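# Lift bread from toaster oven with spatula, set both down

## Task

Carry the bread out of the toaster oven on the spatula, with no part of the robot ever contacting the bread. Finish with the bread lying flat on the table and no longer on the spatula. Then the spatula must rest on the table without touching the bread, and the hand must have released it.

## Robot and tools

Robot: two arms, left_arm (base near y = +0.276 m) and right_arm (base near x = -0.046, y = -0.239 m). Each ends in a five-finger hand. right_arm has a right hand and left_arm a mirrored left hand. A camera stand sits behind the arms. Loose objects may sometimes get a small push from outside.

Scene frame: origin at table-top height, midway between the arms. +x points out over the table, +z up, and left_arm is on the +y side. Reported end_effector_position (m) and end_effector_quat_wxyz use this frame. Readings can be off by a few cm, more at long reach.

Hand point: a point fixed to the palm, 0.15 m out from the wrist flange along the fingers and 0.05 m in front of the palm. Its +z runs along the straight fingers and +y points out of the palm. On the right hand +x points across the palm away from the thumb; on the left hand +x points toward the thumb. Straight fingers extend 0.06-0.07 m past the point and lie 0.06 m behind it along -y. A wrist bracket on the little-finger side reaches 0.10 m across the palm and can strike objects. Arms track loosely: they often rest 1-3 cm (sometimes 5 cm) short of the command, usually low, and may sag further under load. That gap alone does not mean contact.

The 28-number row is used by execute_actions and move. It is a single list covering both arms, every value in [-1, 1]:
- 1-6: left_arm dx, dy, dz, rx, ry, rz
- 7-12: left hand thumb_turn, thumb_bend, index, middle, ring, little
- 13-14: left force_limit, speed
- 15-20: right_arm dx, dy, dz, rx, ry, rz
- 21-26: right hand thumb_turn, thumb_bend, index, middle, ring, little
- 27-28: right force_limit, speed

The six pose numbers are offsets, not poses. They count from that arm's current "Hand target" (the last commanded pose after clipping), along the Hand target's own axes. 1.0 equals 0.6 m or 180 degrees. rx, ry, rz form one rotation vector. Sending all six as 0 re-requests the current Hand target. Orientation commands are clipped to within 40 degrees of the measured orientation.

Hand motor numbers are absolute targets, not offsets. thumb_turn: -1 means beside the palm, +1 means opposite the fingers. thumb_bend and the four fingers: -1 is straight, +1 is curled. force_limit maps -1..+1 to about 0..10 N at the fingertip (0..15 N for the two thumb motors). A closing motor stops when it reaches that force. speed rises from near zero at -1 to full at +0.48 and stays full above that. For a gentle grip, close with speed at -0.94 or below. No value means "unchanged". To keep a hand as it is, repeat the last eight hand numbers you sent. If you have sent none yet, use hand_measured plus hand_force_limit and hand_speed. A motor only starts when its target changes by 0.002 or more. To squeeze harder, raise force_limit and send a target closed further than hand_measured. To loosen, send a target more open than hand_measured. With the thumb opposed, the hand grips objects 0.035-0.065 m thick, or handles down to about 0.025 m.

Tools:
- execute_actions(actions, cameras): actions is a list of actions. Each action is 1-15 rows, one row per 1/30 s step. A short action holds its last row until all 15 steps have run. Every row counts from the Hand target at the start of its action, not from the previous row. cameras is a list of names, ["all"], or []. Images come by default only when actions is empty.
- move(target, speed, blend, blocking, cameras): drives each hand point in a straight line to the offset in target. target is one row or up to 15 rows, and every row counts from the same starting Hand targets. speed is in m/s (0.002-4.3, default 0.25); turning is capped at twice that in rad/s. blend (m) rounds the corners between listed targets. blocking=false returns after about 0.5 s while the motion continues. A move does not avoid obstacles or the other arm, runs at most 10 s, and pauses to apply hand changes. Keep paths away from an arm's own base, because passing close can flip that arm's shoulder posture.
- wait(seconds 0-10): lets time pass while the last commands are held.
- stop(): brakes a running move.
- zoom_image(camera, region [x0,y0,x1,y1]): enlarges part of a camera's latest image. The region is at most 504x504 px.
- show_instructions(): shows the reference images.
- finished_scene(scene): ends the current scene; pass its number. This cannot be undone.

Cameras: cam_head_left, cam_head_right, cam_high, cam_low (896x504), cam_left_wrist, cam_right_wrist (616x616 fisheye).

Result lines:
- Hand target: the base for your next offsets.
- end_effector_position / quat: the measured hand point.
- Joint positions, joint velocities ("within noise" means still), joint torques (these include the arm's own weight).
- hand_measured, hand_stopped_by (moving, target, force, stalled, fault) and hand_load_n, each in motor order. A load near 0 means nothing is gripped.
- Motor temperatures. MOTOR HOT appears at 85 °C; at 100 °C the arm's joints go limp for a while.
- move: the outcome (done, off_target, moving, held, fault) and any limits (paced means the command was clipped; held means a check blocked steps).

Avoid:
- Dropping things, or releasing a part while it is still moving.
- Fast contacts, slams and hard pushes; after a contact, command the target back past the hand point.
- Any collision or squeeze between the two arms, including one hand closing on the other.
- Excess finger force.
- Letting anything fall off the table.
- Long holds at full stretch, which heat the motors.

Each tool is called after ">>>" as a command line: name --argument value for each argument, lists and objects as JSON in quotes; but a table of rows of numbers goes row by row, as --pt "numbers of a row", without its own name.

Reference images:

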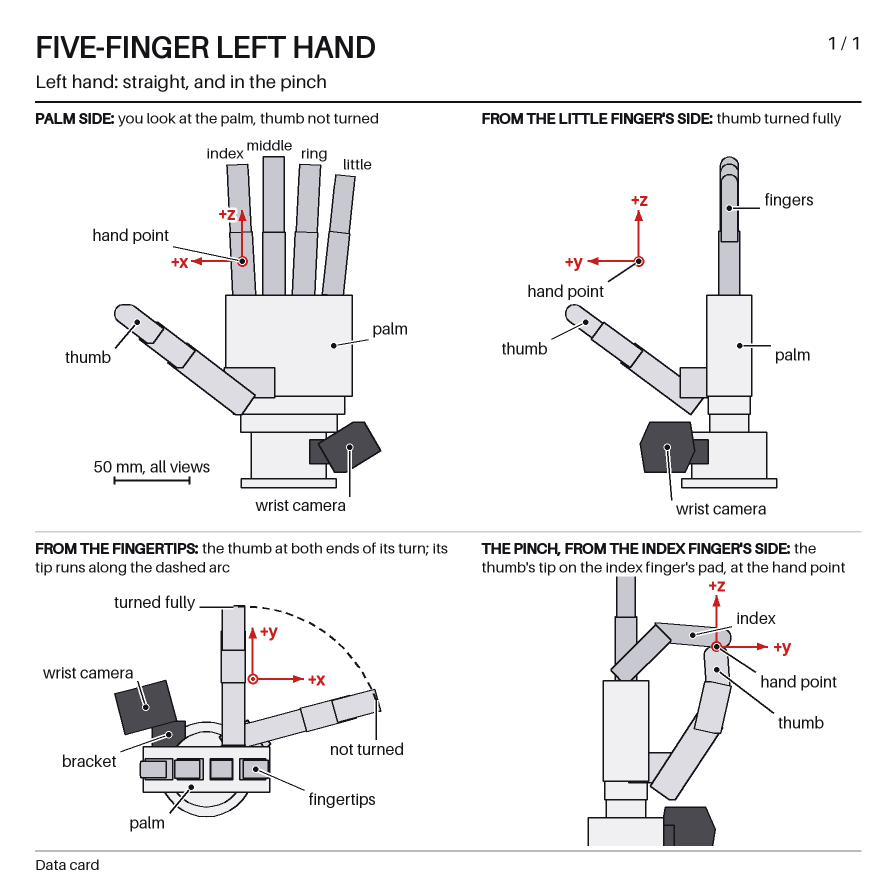

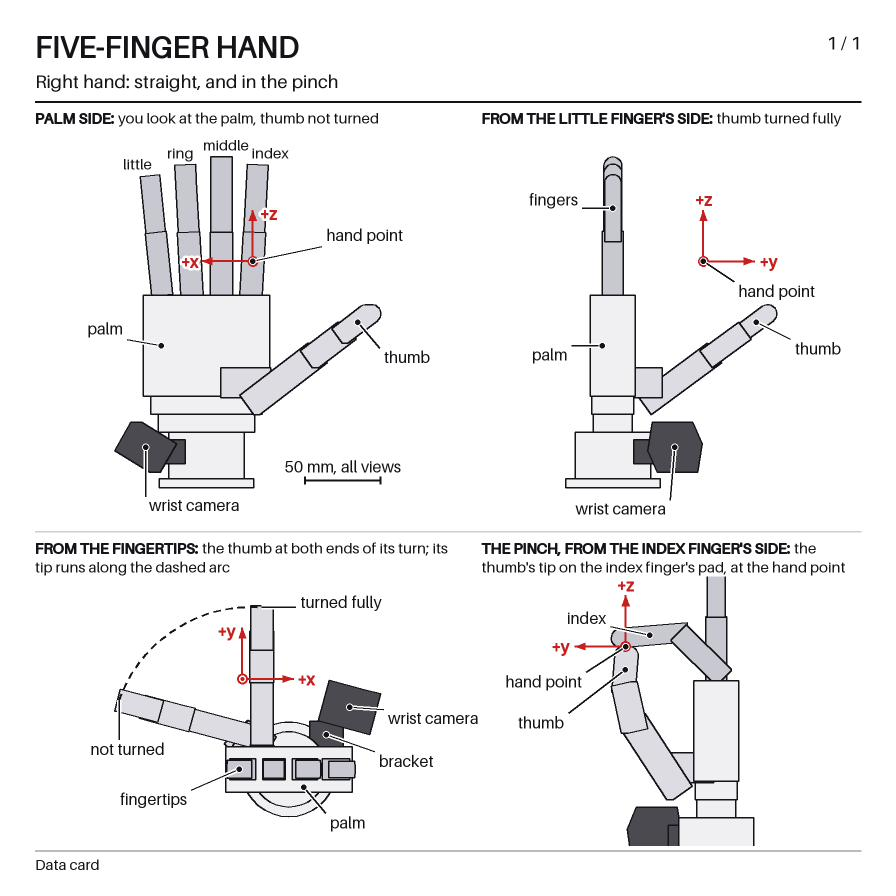

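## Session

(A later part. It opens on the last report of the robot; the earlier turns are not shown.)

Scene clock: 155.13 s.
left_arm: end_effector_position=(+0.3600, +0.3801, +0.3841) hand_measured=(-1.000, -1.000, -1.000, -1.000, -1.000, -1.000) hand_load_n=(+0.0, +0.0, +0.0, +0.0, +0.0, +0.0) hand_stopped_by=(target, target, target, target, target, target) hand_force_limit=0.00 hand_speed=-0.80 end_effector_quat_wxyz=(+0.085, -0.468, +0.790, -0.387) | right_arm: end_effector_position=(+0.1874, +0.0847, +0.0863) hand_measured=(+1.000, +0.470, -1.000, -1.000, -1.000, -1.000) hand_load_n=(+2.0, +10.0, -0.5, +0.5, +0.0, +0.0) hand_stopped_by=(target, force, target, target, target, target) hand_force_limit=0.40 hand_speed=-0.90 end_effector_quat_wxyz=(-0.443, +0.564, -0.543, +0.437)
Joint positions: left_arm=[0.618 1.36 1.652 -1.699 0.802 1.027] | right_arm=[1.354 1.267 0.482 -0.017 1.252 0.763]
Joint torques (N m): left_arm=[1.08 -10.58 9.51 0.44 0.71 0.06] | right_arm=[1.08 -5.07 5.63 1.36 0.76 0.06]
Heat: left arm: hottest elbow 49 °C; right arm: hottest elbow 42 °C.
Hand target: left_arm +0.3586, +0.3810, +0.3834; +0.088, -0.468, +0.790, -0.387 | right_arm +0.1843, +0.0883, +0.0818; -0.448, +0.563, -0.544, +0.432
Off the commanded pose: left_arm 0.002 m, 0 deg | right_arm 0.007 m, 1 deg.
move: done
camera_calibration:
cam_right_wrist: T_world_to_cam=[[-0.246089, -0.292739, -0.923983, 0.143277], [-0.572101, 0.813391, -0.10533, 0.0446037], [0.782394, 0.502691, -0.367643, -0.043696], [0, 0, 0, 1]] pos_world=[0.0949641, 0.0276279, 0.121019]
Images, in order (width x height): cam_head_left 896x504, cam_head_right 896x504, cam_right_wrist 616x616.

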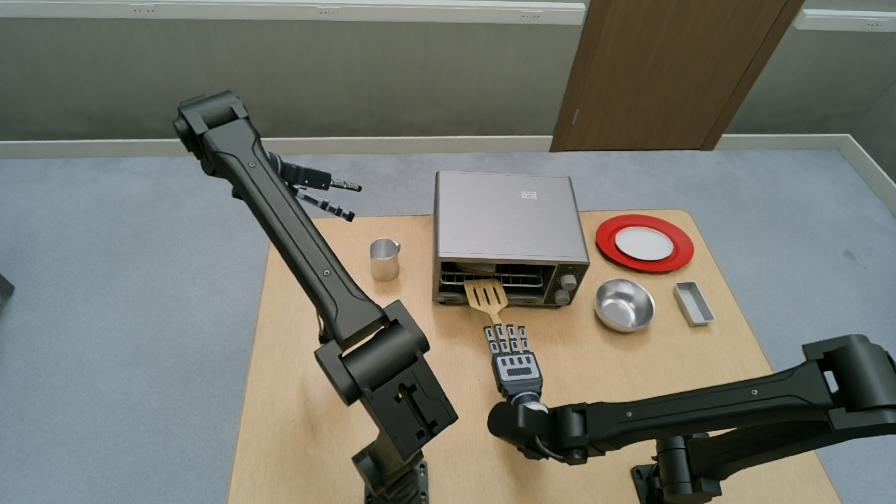

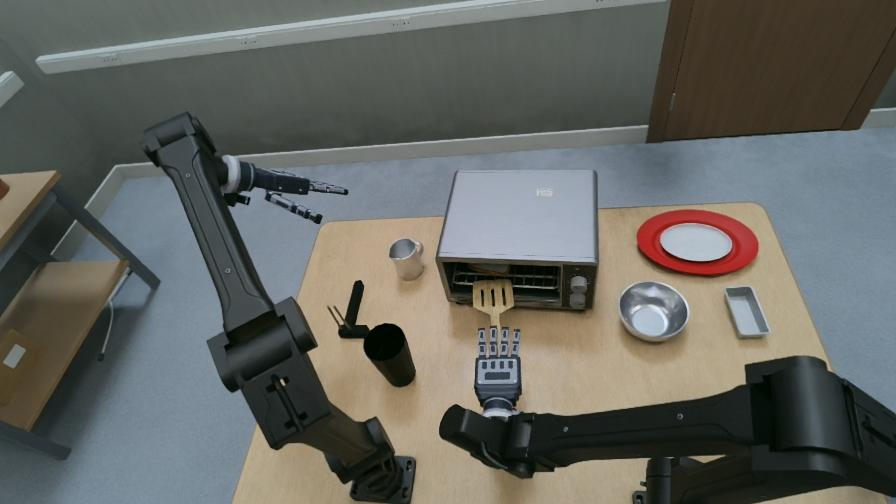

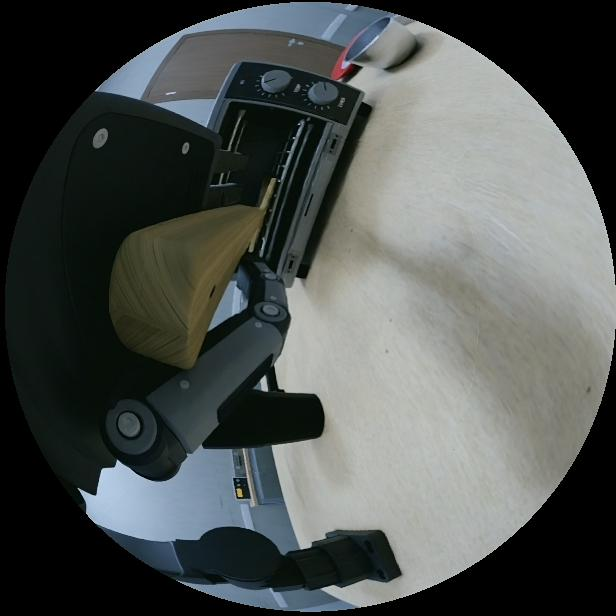

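>>> move --target '[0,0,0,0,0,0,-1,-1,-1,-1,-1,-1,0,-0.8,-0.013,-0.0052,0.0592,0,0,0,1,0.8,-1,-1,-1,-1,0.4,-0.9]' --speed 0.03 --cameras '["cam_head_left","cam_head_right","cam_right_wrist"]'

>>> zoom_image --camera "cam_head_left" --region '[430, 230, 550, 350]'

>>> zoom_image --camera "cam_right_wrist" --region '[200, 100, 360, 300]'

Scene clock: 157.27 s.
left_arm: end_effector_position=(+0.3600, +0.3801, +0.3841) hand_measured=(-1.000, -1.000, -1.000, -1.000, -1.000, -1.000) hand_load_n=(+0.0, +0.0, -0.5, -0.5, +0.0, +0.0) hand_stopped_by=(target, target, target, target, target, target) hand_force_limit=0.00 hand_speed=-0.80 end_effector_quat_wxyz=(+0.085, -0.468, +0.790, -0.387) | right_arm: end_effector_position=(+0.2160, +0.0981, +0.0838) hand_measured=(+1.000, +0.470, -1.000, -1.000, -1.000, -1.000) hand_load_n=(+1.5, +10.5, +0.0, +0.5, +0.0, +0.0) hand_stopped_by=(target, force, target, target, target, target) hand_force_limit=0.40 hand_speed=-0.90 end_effector_quat_wxyz=(-0.454, +0.558, -0.546, +0.430)
Joint positions: left_arm=[0.618 1.36 1.652 -1.699 0.802 1.027] | right_arm=[1.271 1.333 0.482 0.235 1.183 0.596]
Joint torques (N m): left_arm=[1.08 -10.52 9.5 0.47 0.7 0.07] | right_arm=[-1.26 -4.72 5.75 1.51 0.18 -0.21]
Heat: left arm: hottest elbow 49 °C; right arm: hottest elbow 42 °C.
Hand target: left_arm +0.3586, +0.3810, +0.3834; +0.088, -0.468, +0.790, -0.387 | right_arm +0.2192, +0.0975, +0.0769; -0.448, +0.563, -0.544, +0.432
Off the commanded pose: left_arm 0.002 m, 0 deg | right_arm 0.008 m, 1 deg.
move: done
camera_calibration:
cam_right_wrist: T_world_to_cam=[[-0.23872, -0.268041, -0.933363, 0.148709], [-0.576909, 0.812298, -0.0857216, 0.0493344], [0.781146, 0.518002, -0.348547, -0.0765528], [0, 0, 0, 1]] pos_world=[0.12376, 0.0394403, 0.116346]
Images, in order (width x height): cam_head_left 896x504, cam_head_right 896x504, cam_right_wrist 616x616.

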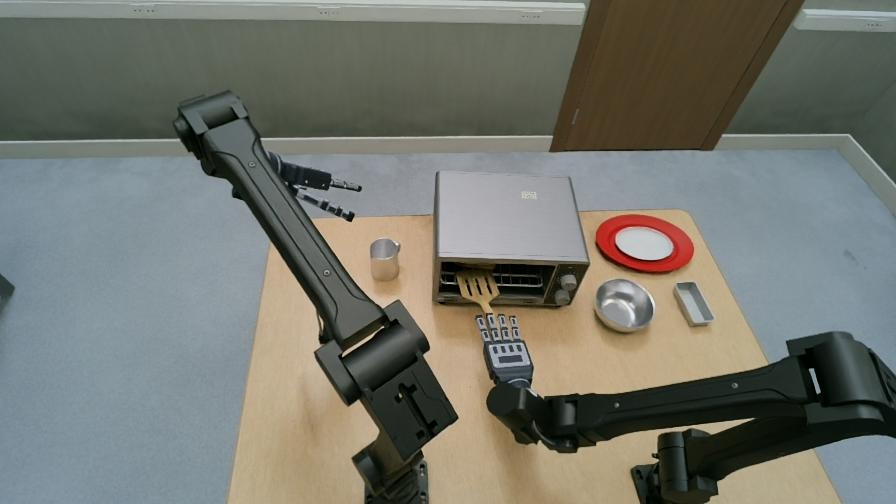

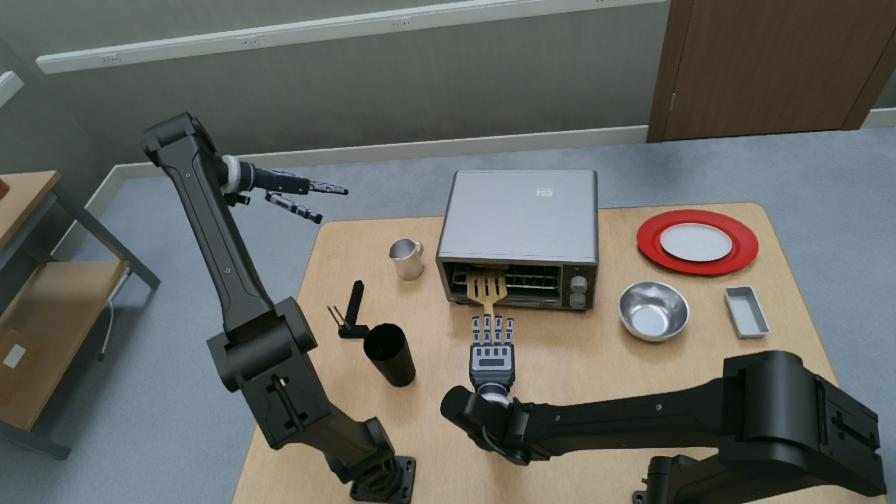

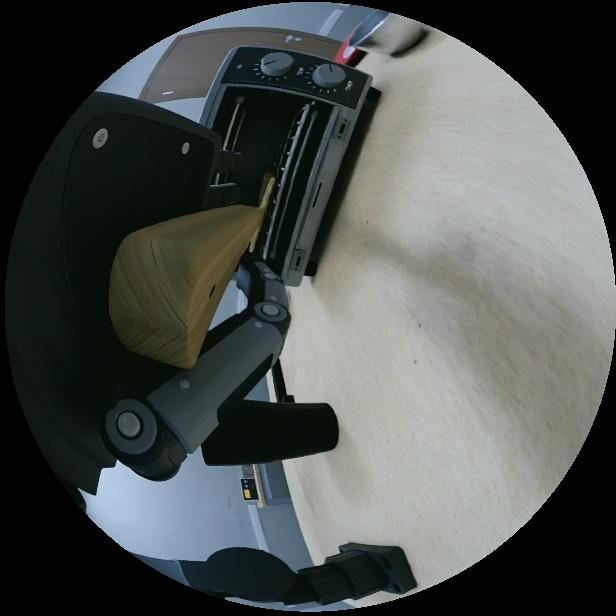

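Scaled by 4.200 from the camera's 896x504 image, which has a finer 1280x720 frame.

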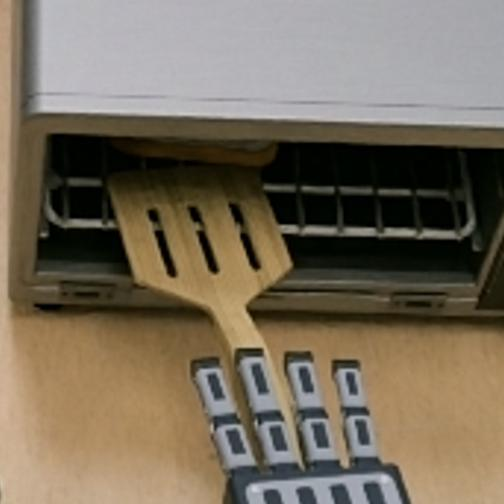

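Scaled by 2.520 from the camera's 616x616 image, which has a finer 880x880 frame.

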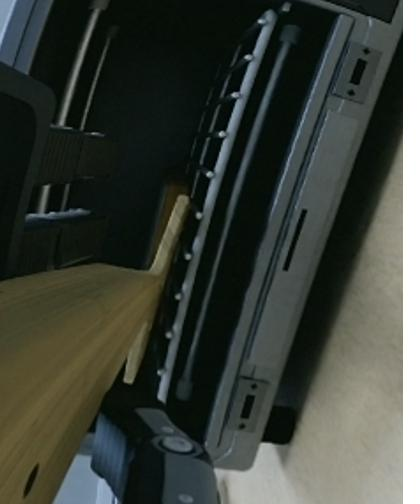

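>>> move --target '[0,0,0,0,0,0,-1,-1,-1,-1,-1,-1,0,-0.8,-0.0043,-0.0024,0.0675,0,0,0,1,0.8,-1,-1,-1,-1,0.4,-0.9]' --speed 0.03 --cameras '["cam_head_left","cam_head_right","cam_right_wrist"]'

>>> zoom_image --camera "cam_head_left" --region '[430, 230, 550, 350]'

>>> zoom_image --camera "cam_right_wrist" --region '[200, 100, 360, 300]'

Scene clock: 159.43 s.
left_arm: end_effector_position=(+0.3600, +0.3801, +0.3841) hand_measured=(-1.000, -1.000, -1.000, -1.000, -1.000, -1.000) hand_load_n=(+0.0, +0.0, +0.0, +0.0, +0.0, +0.0) hand_stopped_by=(target, target, target, target, target, target) hand_force_limit=0.00 hand_speed=-0.80 end_effector_quat_wxyz=(+0.085, -0.468, +0.790, -0.387) | right_arm: end_effector_position=(+0.2532, +0.0975, +0.0783) hand_measured=(+1.000, +0.470, -1.000, -1.000, -1.000, -1.000) hand_load_n=(+1.5, +11.5, +0.0, +2.0, +0.0, +0.0) hand_stopped_by=(target, force, target, target, target, target) hand_force_limit=0.40 hand_speed=-0.90 end_effector_quat_wxyz=(-0.457, +0.554, -0.547, +0.431)
Joint positions: left_arm=[0.618 1.36 1.652 -1.699 0.802 1.027] | right_arm=[1.162 1.402 0.482 0.441 1.096 0.456]
Joint torques (N m): left_arm=[0.97 -10.58 9.51 0.42 0.7 0.07] | right_arm=[-1.49 -4.6 6.82 0.85 -0.28 -0.21]
Heat: left arm: hottest elbow 49 °C; right arm: hottest elbow 42 °C.
Hand target: left_arm +0.3586, +0.3810, +0.3834; +0.088, -0.468, +0.790, -0.387 | right_arm +0.2590, +0.1013, +0.0691; -0.448, +0.563, -0.544, +0.432
Off the commanded pose: left_arm 0.002 m, 0 deg | right_arm 0.011 m, 2 deg.
move: off_target (right_arm)
camera_calibration:
cam_right_wrist: T_world_to_cam=[[-0.232137, -0.259855, -0.93733, 0.15018], [-0.572981, 0.815242, -0.0841052, 0.0694805], [0.786006, 0.517549, -0.338139, -0.109275], [0, 0, 0, 1]] pos_world=[0.160564, 0.0389369, 0.109662]
Images, in order (width x height): cam_head_left 896x504, cam_head_right 896x504, cam_right_wrist 616x616.

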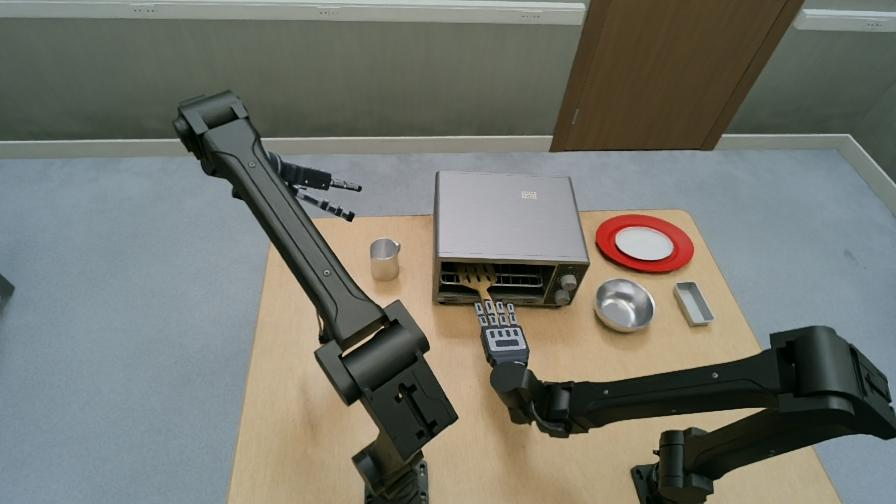

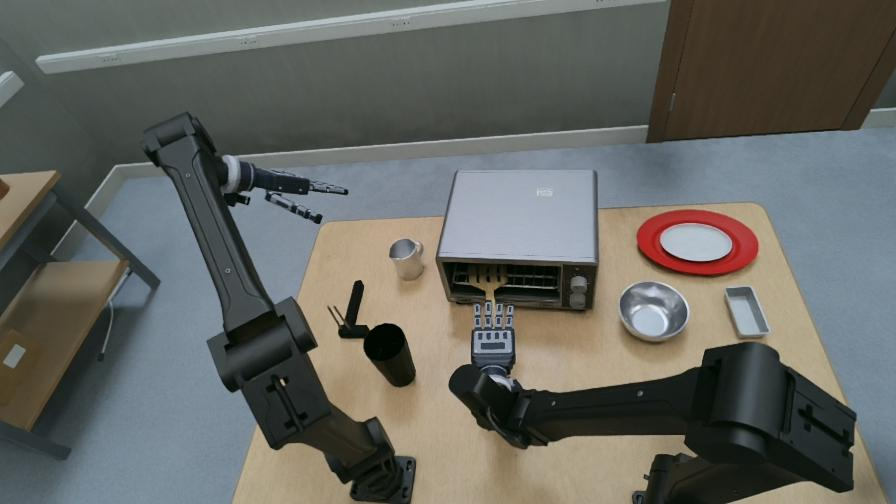

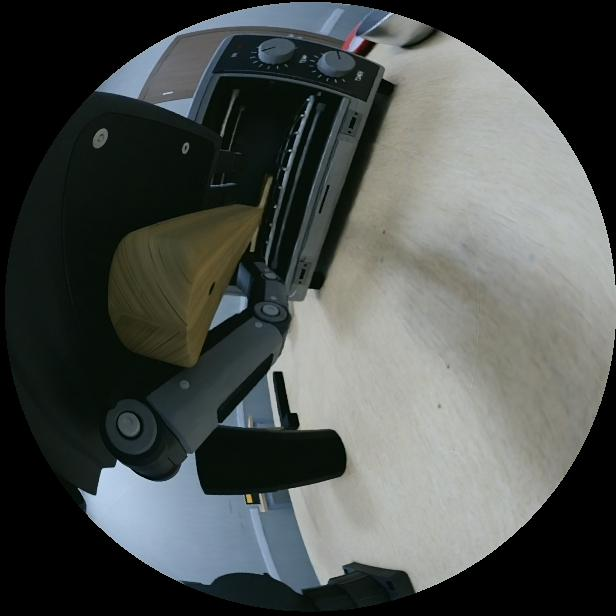

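Scaled by 4.200 from the camera's 896x504 image, which has a finer 1280x720 frame.

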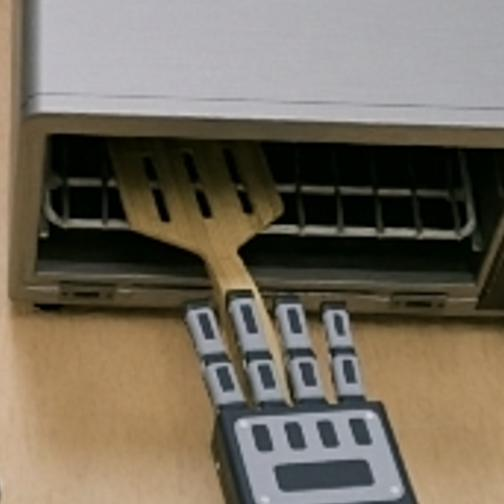

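Scaled by 2.520 from the camera's 616x616 image, which has a finer 880x880 frame.

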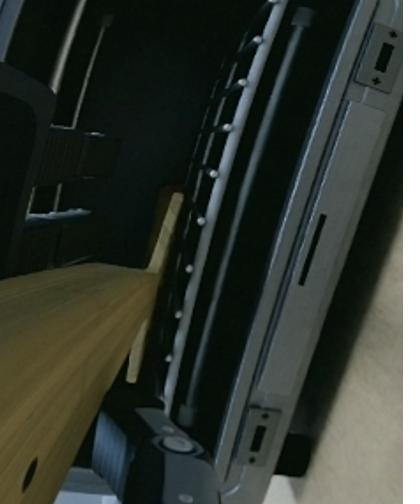

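>>> move --target '[0,0,0,0,0,0,-1,-1,-1,-1,-1,-1,0,-0.8,-0.004,-0.017,0.0732,0,0,0,1,0.8,-1,-1,-1,-1,0.4,-0.9]' --speed 0.03 --cameras '["cam_head_left","cam_head_right","cam_right_wrist"]'

>>> zoom_image --camera "cam_head_left" --region '[430, 230, 550, 350]'

>>> zoom_image --camera "cam_right_wrist" --region '[200, 100, 360, 300]'

Scene clock: 161.67 s.
left_arm: end_effector_position=(+0.3600, +0.3801, +0.3841) hand_measured=(-1.000, -1.000, -1.000, -1.000, -1.000, -1.000) hand_load_n=(-0.5, +0.0, +0.0, +0.0, +0.0, +0.0) hand_stopped_by=(target, target, target, target, target, target) hand_force_limit=0.00 hand_speed=-0.80 end_effector_quat_wxyz=(+0.085, -0.468, +0.790, -0.387) | right_arm: end_effector_position=(+0.2965, +0.1027, +0.0787) hand_measured=(+1.000, +0.470, -1.000, -1.000, -1.000, -1.000) hand_load_n=(+1.5, +12.0, +0.0, +1.5, +0.0, +0.0) hand_stopped_by=(target, force, target, target, target, target) hand_force_limit=0.40 hand_speed=-0.90 end_effector_quat_wxyz=(-0.457, +0.556, -0.545, +0.430)
Joint positions: left_arm=[0.618 1.36 1.652 -1.699 0.802 1.027] | right_arm=[1.05 1.468 0.532 0.539 0.989 0.356]
Joint torques (N m): left_arm=[1.03 -10.64 9.46 0.47 0.72 0.05] | right_arm=[-1.49 -5.48 7.08 1.03 -0.14 -0.17]
Heat: left arm: hottest elbow 49 °C; right arm: hottest elbow 42 °C.
Hand target: left_arm +0.3586, +0.3810, +0.3834; +0.088, -0.468, +0.790, -0.387 | right_arm +0.3039, +0.1055, +0.0693; -0.448, +0.563, -0.544, +0.432
Off the commanded pose: left_arm 0.002 m, 0 deg | right_arm 0.012 m, 1 deg.
move: off_target (right_arm)
camera_calibration:
cam_right_wrist: T_world_to_cam=[[-0.23194, -0.264499, -0.936079, 0.162226], [-0.577739, 0.811658, -0.0861914, 0.0919586], [0.782574, 0.520818, -0.341067, -0.144913], [0, 0, 0, 1]] pos_world=[0.20416, 0.043743, 0.110357]
Images, in order (width x height): cam_head_left 896x504, cam_head_right 896x504, cam_right_wrist 616x616.

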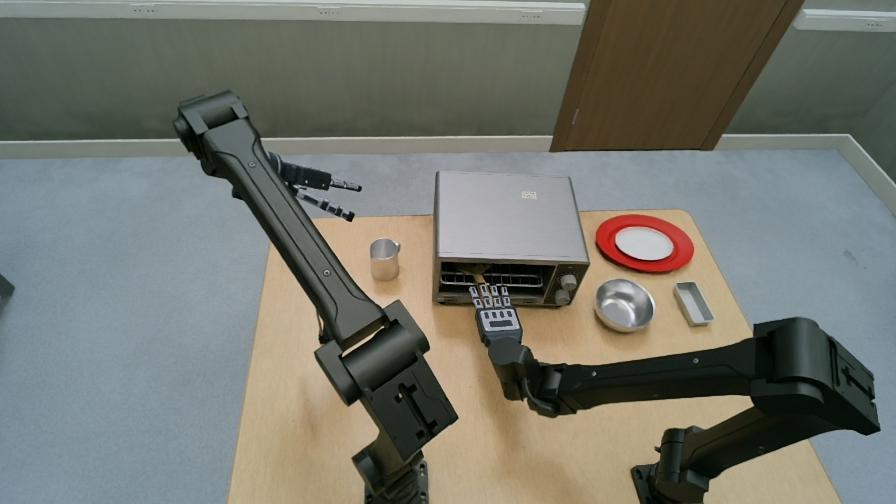

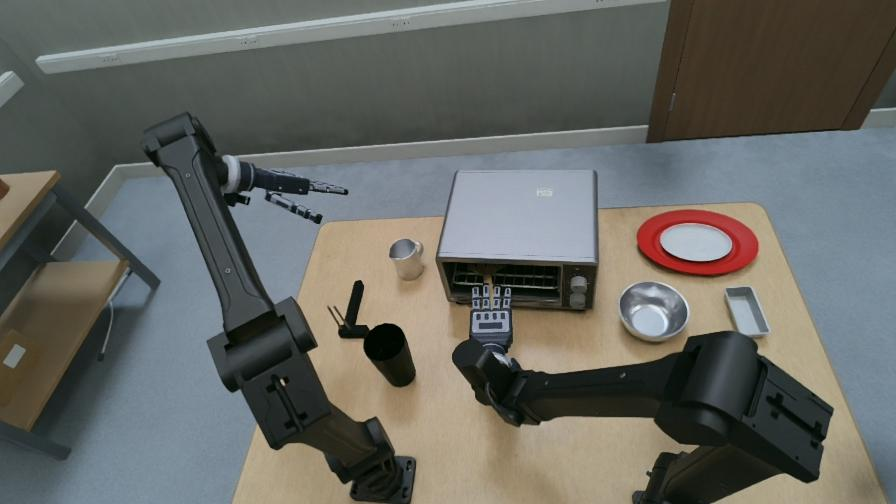

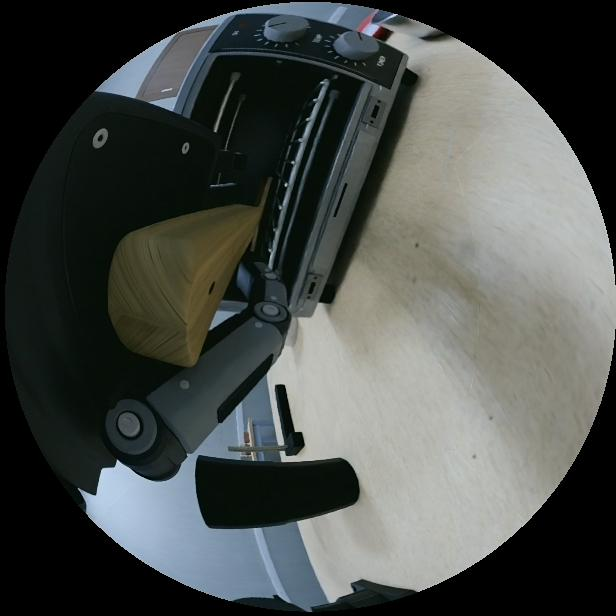

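Scaled by 4.200 from the camera's 896x504 image, which has a finer 1280x720 frame.

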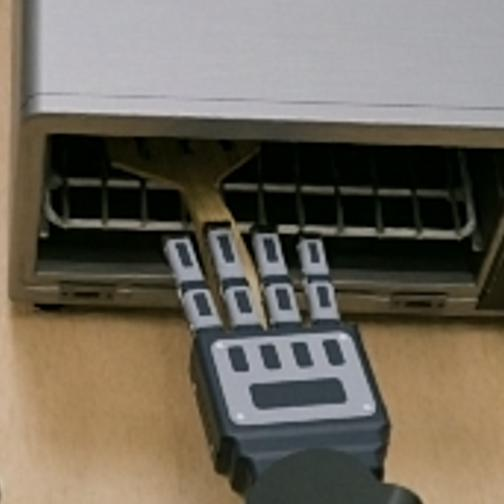

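Scaled by 2.520 from the camera's 616x616 image, which has a finer 880x880 frame.

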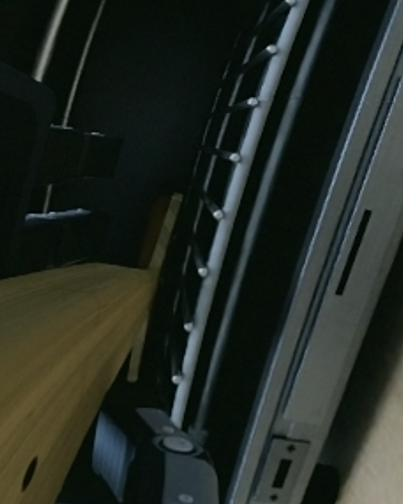

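>>> move --target '[0,0,0,0,0,0,-1,-1,-1,-1,-1,-1,0,-0.8,-0.003,-0.0113,0.0488,0,0,0,1,0.8,-1,-1,-1,-1,0.4,-0.9]' --speed 0.03 --cameras '["cam_head_left","cam_head_right","cam_right_wrist"]'

>>> zoom_image --camera "cam_head_left" --region '[430, 230, 550, 350]'

>>> zoom_image --camera "cam_right_wrist" --region '[200, 100, 360, 300]'

Scene clock: 163.20 s.
left_arm: end_effector_position=(+0.3600, +0.3801, +0.3841) hand_measured=(-1.000, -1.000, -1.000, -1.000, -1.000, -1.000) hand_load_n=(-0.5, +0.0, +0.0, +0.0, +0.0, +0.0) hand_stopped_by=(target, target, target, target, target, target) hand_force_limit=0.00 hand_speed=-0.80 end_effector_quat_wxyz=(+0.085, -0.468, +0.790, -0.387) | right_arm: end_effector_position=(+0.3255, +0.1067, +0.0791) hand_measured=(+1.000, +0.470, -1.000, -1.000, -1.000, -1.000) hand_load_n=(+1.5, +11.5, +0.0, +1.5, +0.0, +0.0) hand_stopped_by=(target, force, target, target, target, target) hand_force_limit=0.40 hand_speed=-0.90 end_effector_quat_wxyz=(-0.458, +0.556, -0.545, +0.428)
Joint positions: left_arm=[0.618 1.36 1.652 -1.699 0.802 1.027] | right_arm=[0.984 1.513 0.576 0.576 0.925 0.316]
Joint torques (N m): left_arm=[0.97 -10.7 9.54 0.49 0.71 0.07] | right_arm=[-1.73 -6.3 7.23 1.11 -0.04 -0.21]
Heat: left arm: hottest elbow 49 °C; right arm: hottest elbow 42 °C.
Hand target: left_arm +0.3586, +0.3810, +0.3834; +0.088, -0.468, +0.790, -0.387 | right_arm +0.3340, +0.1084, +0.0694; -0.448, +0.563, -0.544, +0.432
Off the commanded pose: left_arm 0.002 m, 0 deg | right_arm 0.013 m, 1 deg.
move: off_target (right_arm)
camera_calibration:
cam_right_wrist: T_world_to_cam=[[-0.232048, -0.261981, -0.93676, 0.170241], [-0.579467, 0.810738, -0.0831951, 0.105964], [0.781263, 0.523516, -0.33994, -0.169535], [0, 0, 0, 1]] pos_world=[0.233358, 0.0474458, 0.110659]
Images, in order (width x height): cam_head_left 896x504, cam_head_right 896x504, cam_right_wrist 616x616.

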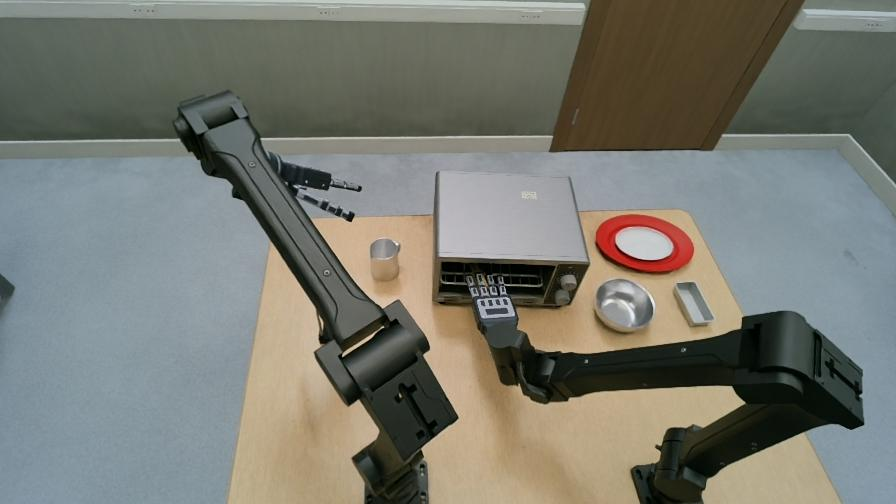

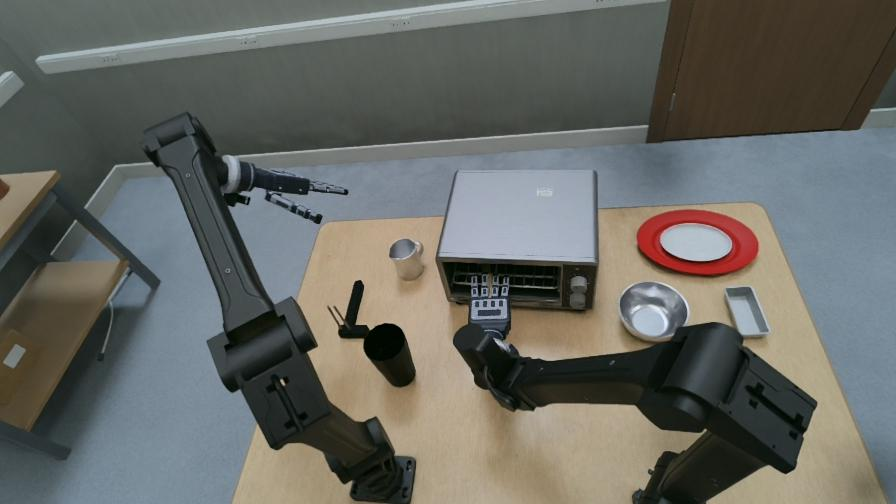

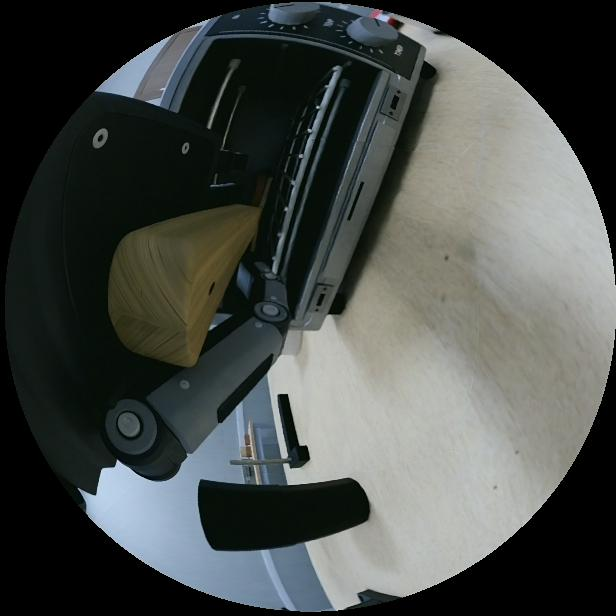

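Scaled by 4.200 from the camera's 896x504 image, which has a finer 1280x720 frame.

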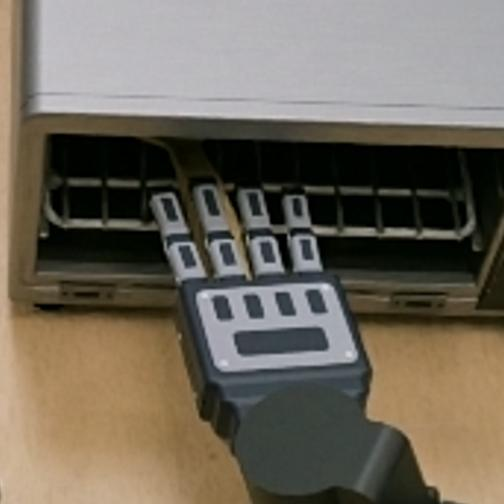

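Scaled by 2.520 from the camera's 616x616 image, which has a finer 880x880 frame.

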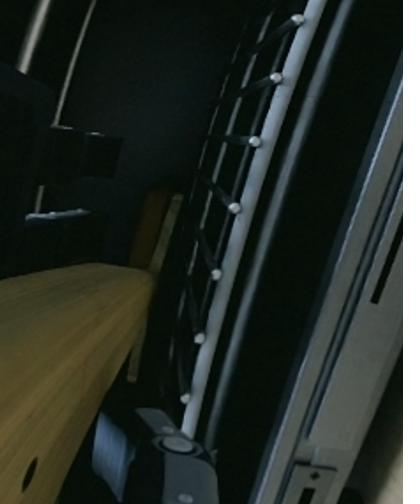

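>>> move --target '[0,0,0,0,0,0,-1,-1,-1,-1,-1,-1,0,-0.8,-0.003,-0.0113,0.0488,0,0,0,1,0.8,-1,-1,-1,-1,0.4,-0.9]' --speed 0.03 --cameras '["cam_head_left","cam_right_wrist"]'

>>> zoom_image --camera "cam_right_wrist" --region '[200, 100, 360, 300]'

Scene clock: 164.77 s.
left_arm: end_effector_position=(+0.3600, +0.3801, +0.3841) hand_measured=(-1.000, -1.000, -1.000, -1.000, -1.000, -1.000) hand_load_n=(+0.0, +0.0, +0.0, +0.0, +0.0, +0.0) hand_stopped_by=(target, target, target, target, target, target) hand_force_limit=0.00 hand_speed=-0.80 end_effector_quat_wxyz=(+0.085, -0.468, +0.790, -0.387) | right_arm: end_effector_position=(+0.3552, +0.1087, +0.0794) hand_measured=(+1.000, +0.470, -1.000, -1.000, -1.000, -1.000) hand_load_n=(+1.5, +11.5, +0.0, +2.0, -0.5, +0.0) hand_stopped_by=(target, force, target, target, target, target) hand_force_limit=0.40 hand_speed=-0.90 end_effector_quat_wxyz=(-0.457, +0.556, -0.545, +0.430)
Joint positions: left_arm=[0.618 1.36 1.652 -1.699 0.802 1.027] | right_arm=[0.923 1.557 0.625 0.596 0.87 0.282]
Joint torques (N m): left_arm=[1.03 -10.4 9.51 0.47 0.7 0.06] | right_arm=[-1.14 -6.71 7.5 1.14 -0.12 -0.21]
Heat: left arm: hottest elbow 49 °C; right arm: hottest elbow 42 °C.
Hand target: left_arm +0.3586, +0.3810, +0.3834; +0.088, -0.468, +0.790, -0.387 | right_arm +0.3639, +0.1112, +0.0693; -0.448, +0.563, -0.544, +0.432
Off the commanded pose: left_arm 0.002 m, 0 deg | right_arm 0.014 m, 1 deg.
move: off_target (right_arm)
camera_calibration:
cam_right_wrist: T_world_to_cam=[[-0.232807, -0.263409, -0.936171, 0.178244], [-0.577423, 0.812021, -0.0848835, 0.120759], [0.782549, 0.520806, -0.341142, -0.193643], [0, 0, 0, 1]] pos_world=[0.26276, 0.0497426, 0.111057]
Images, in order (width x height): cam_head_left 896x504, cam_right_wrist 616x616.

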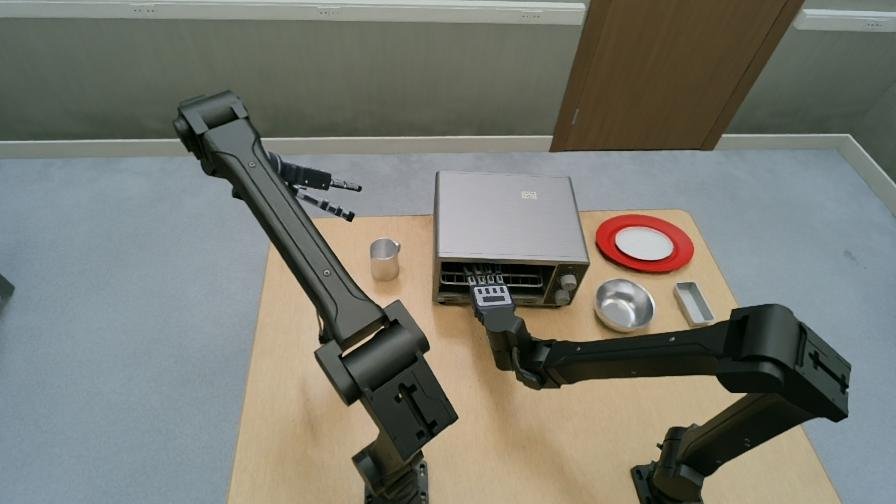

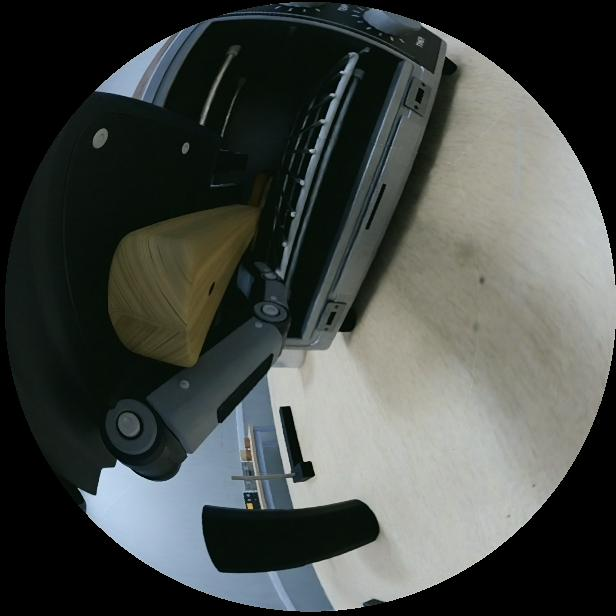

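Scaled by 2.520 from the camera's 616x616 image, which has a finer 880x880 frame.

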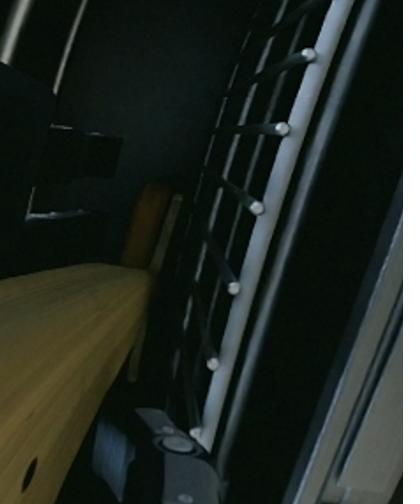

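>>> move --target '[0,0,0,0,0,0,-1,-1,-1,-1,-1,-1,0,-0.8,-0.0025,-0.0094,0.0407,0,0,0,1,0.8,-1,-1,-1,-1,0.4,-0.9]' --speed 0.03 --cameras '["cam_head_left","cam_right_wrist"]'

>>> zoom_image --camera "cam_right_wrist" --region '[200, 100, 360, 300]'

>>> zoom_image --camera "cam_head_left" --region '[430, 230, 550, 350]'

Scene clock: 166.27 s.
left_arm: end_effector_position=(+0.3600, +0.3801, +0.3841) hand_measured=(-1.000, -1.000, -1.000, -1.000, -1.000, -1.000) hand_load_n=(+0.0, +0.0, +0.0, +0.0, +0.0, +0.0) hand_stopped_by=(target, target, target, target, target, target) hand_force_limit=0.00 hand_speed=-0.80 end_effector_quat_wxyz=(+0.085, -0.468, +0.790, -0.387) | right_arm: end_effector_position=(+0.3798, +0.1114, +0.0797) hand_measured=(+1.000, +0.470, -1.000, -1.000, -1.000, -1.000) hand_load_n=(+1.0, +11.5, +0.0, +1.5, -0.5, +0.0) hand_stopped_by=(target, force, target, target, target, target) hand_force_limit=0.40 hand_speed=-0.90 end_effector_quat_wxyz=(-0.457, +0.557, -0.545, +0.430)
Joint positions: left_arm=[0.618 1.36 1.652 -1.699 0.802 1.027] | right_arm=[0.877 1.595 0.671 0.603 0.826 0.258]
Joint torques (N m): left_arm=[1.03 -10.58 9.5 0.47 0.7 0.07] | right_arm=[-0.91 -7 7.43 1.11 -0.05 -0.18]
Heat: left arm: hottest elbow 49 °C; right arm: hottest elbow 42 °C.
Hand target: left_arm +0.3586, +0.3810, +0.3834; +0.088, -0.468, +0.790, -0.387 | right_arm +0.3889, +0.1137, +0.0695; -0.448, +0.563, -0.544, +0.432
Off the commanded pose: left_arm 0.002 m, 0 deg | right_arm 0.014 m, 1 deg.
move: off_target (right_arm)
camera_calibration:
cam_right_wrist: T_world_to_cam=[[-0.233107, -0.265498, -0.935506, 0.18529], [-0.578487, 0.81114, -0.0860566, 0.133491], [0.781674, 0.521118, -0.342669, -0.213828], [0, 0, 0, 1]] pos_world=[0.287559, 0.0523437, 0.111555]
Images, in order (width x height): cam_head_left 896x504, cam_right_wrist 616x616.

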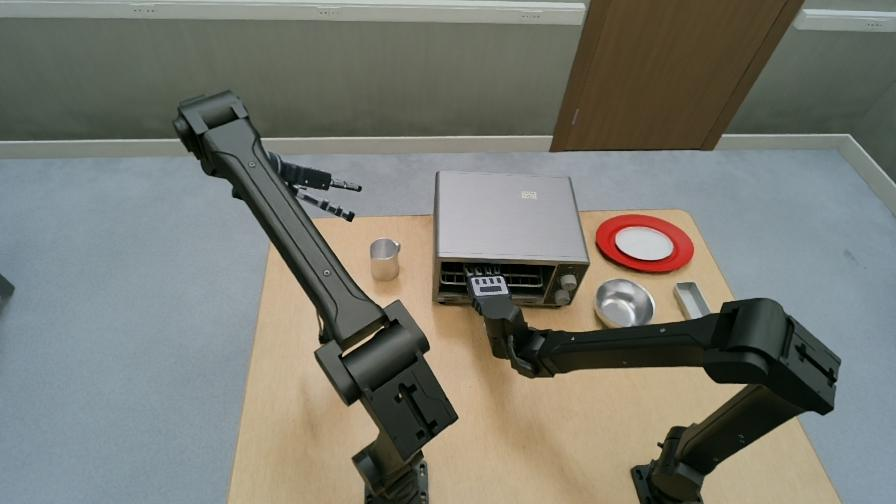

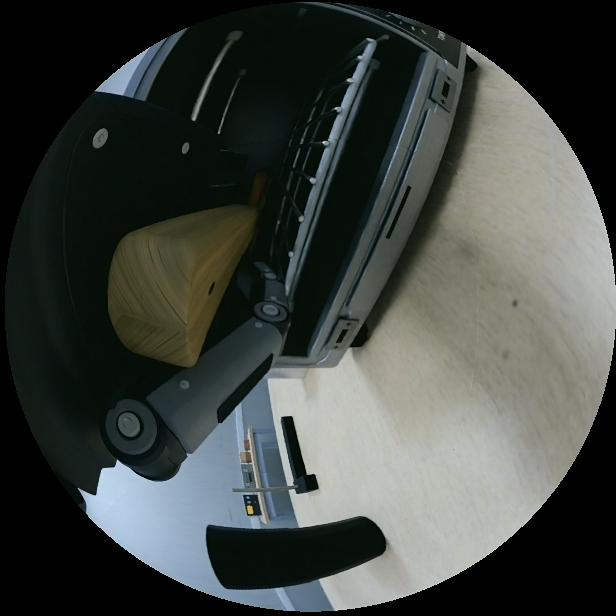

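Scaled by 2.520 from the camera's 616x616 image, which has a finer 880x880 frame.

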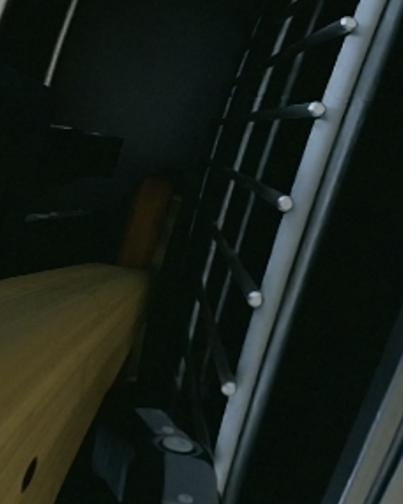

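Scaled by 4.200 from the camera's 896x504 image, which has a finer 1280x720 frame.

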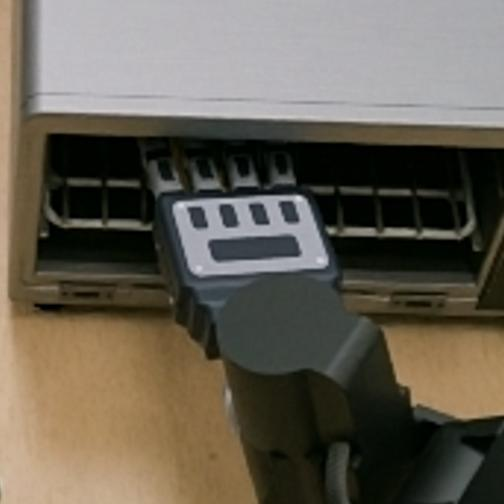

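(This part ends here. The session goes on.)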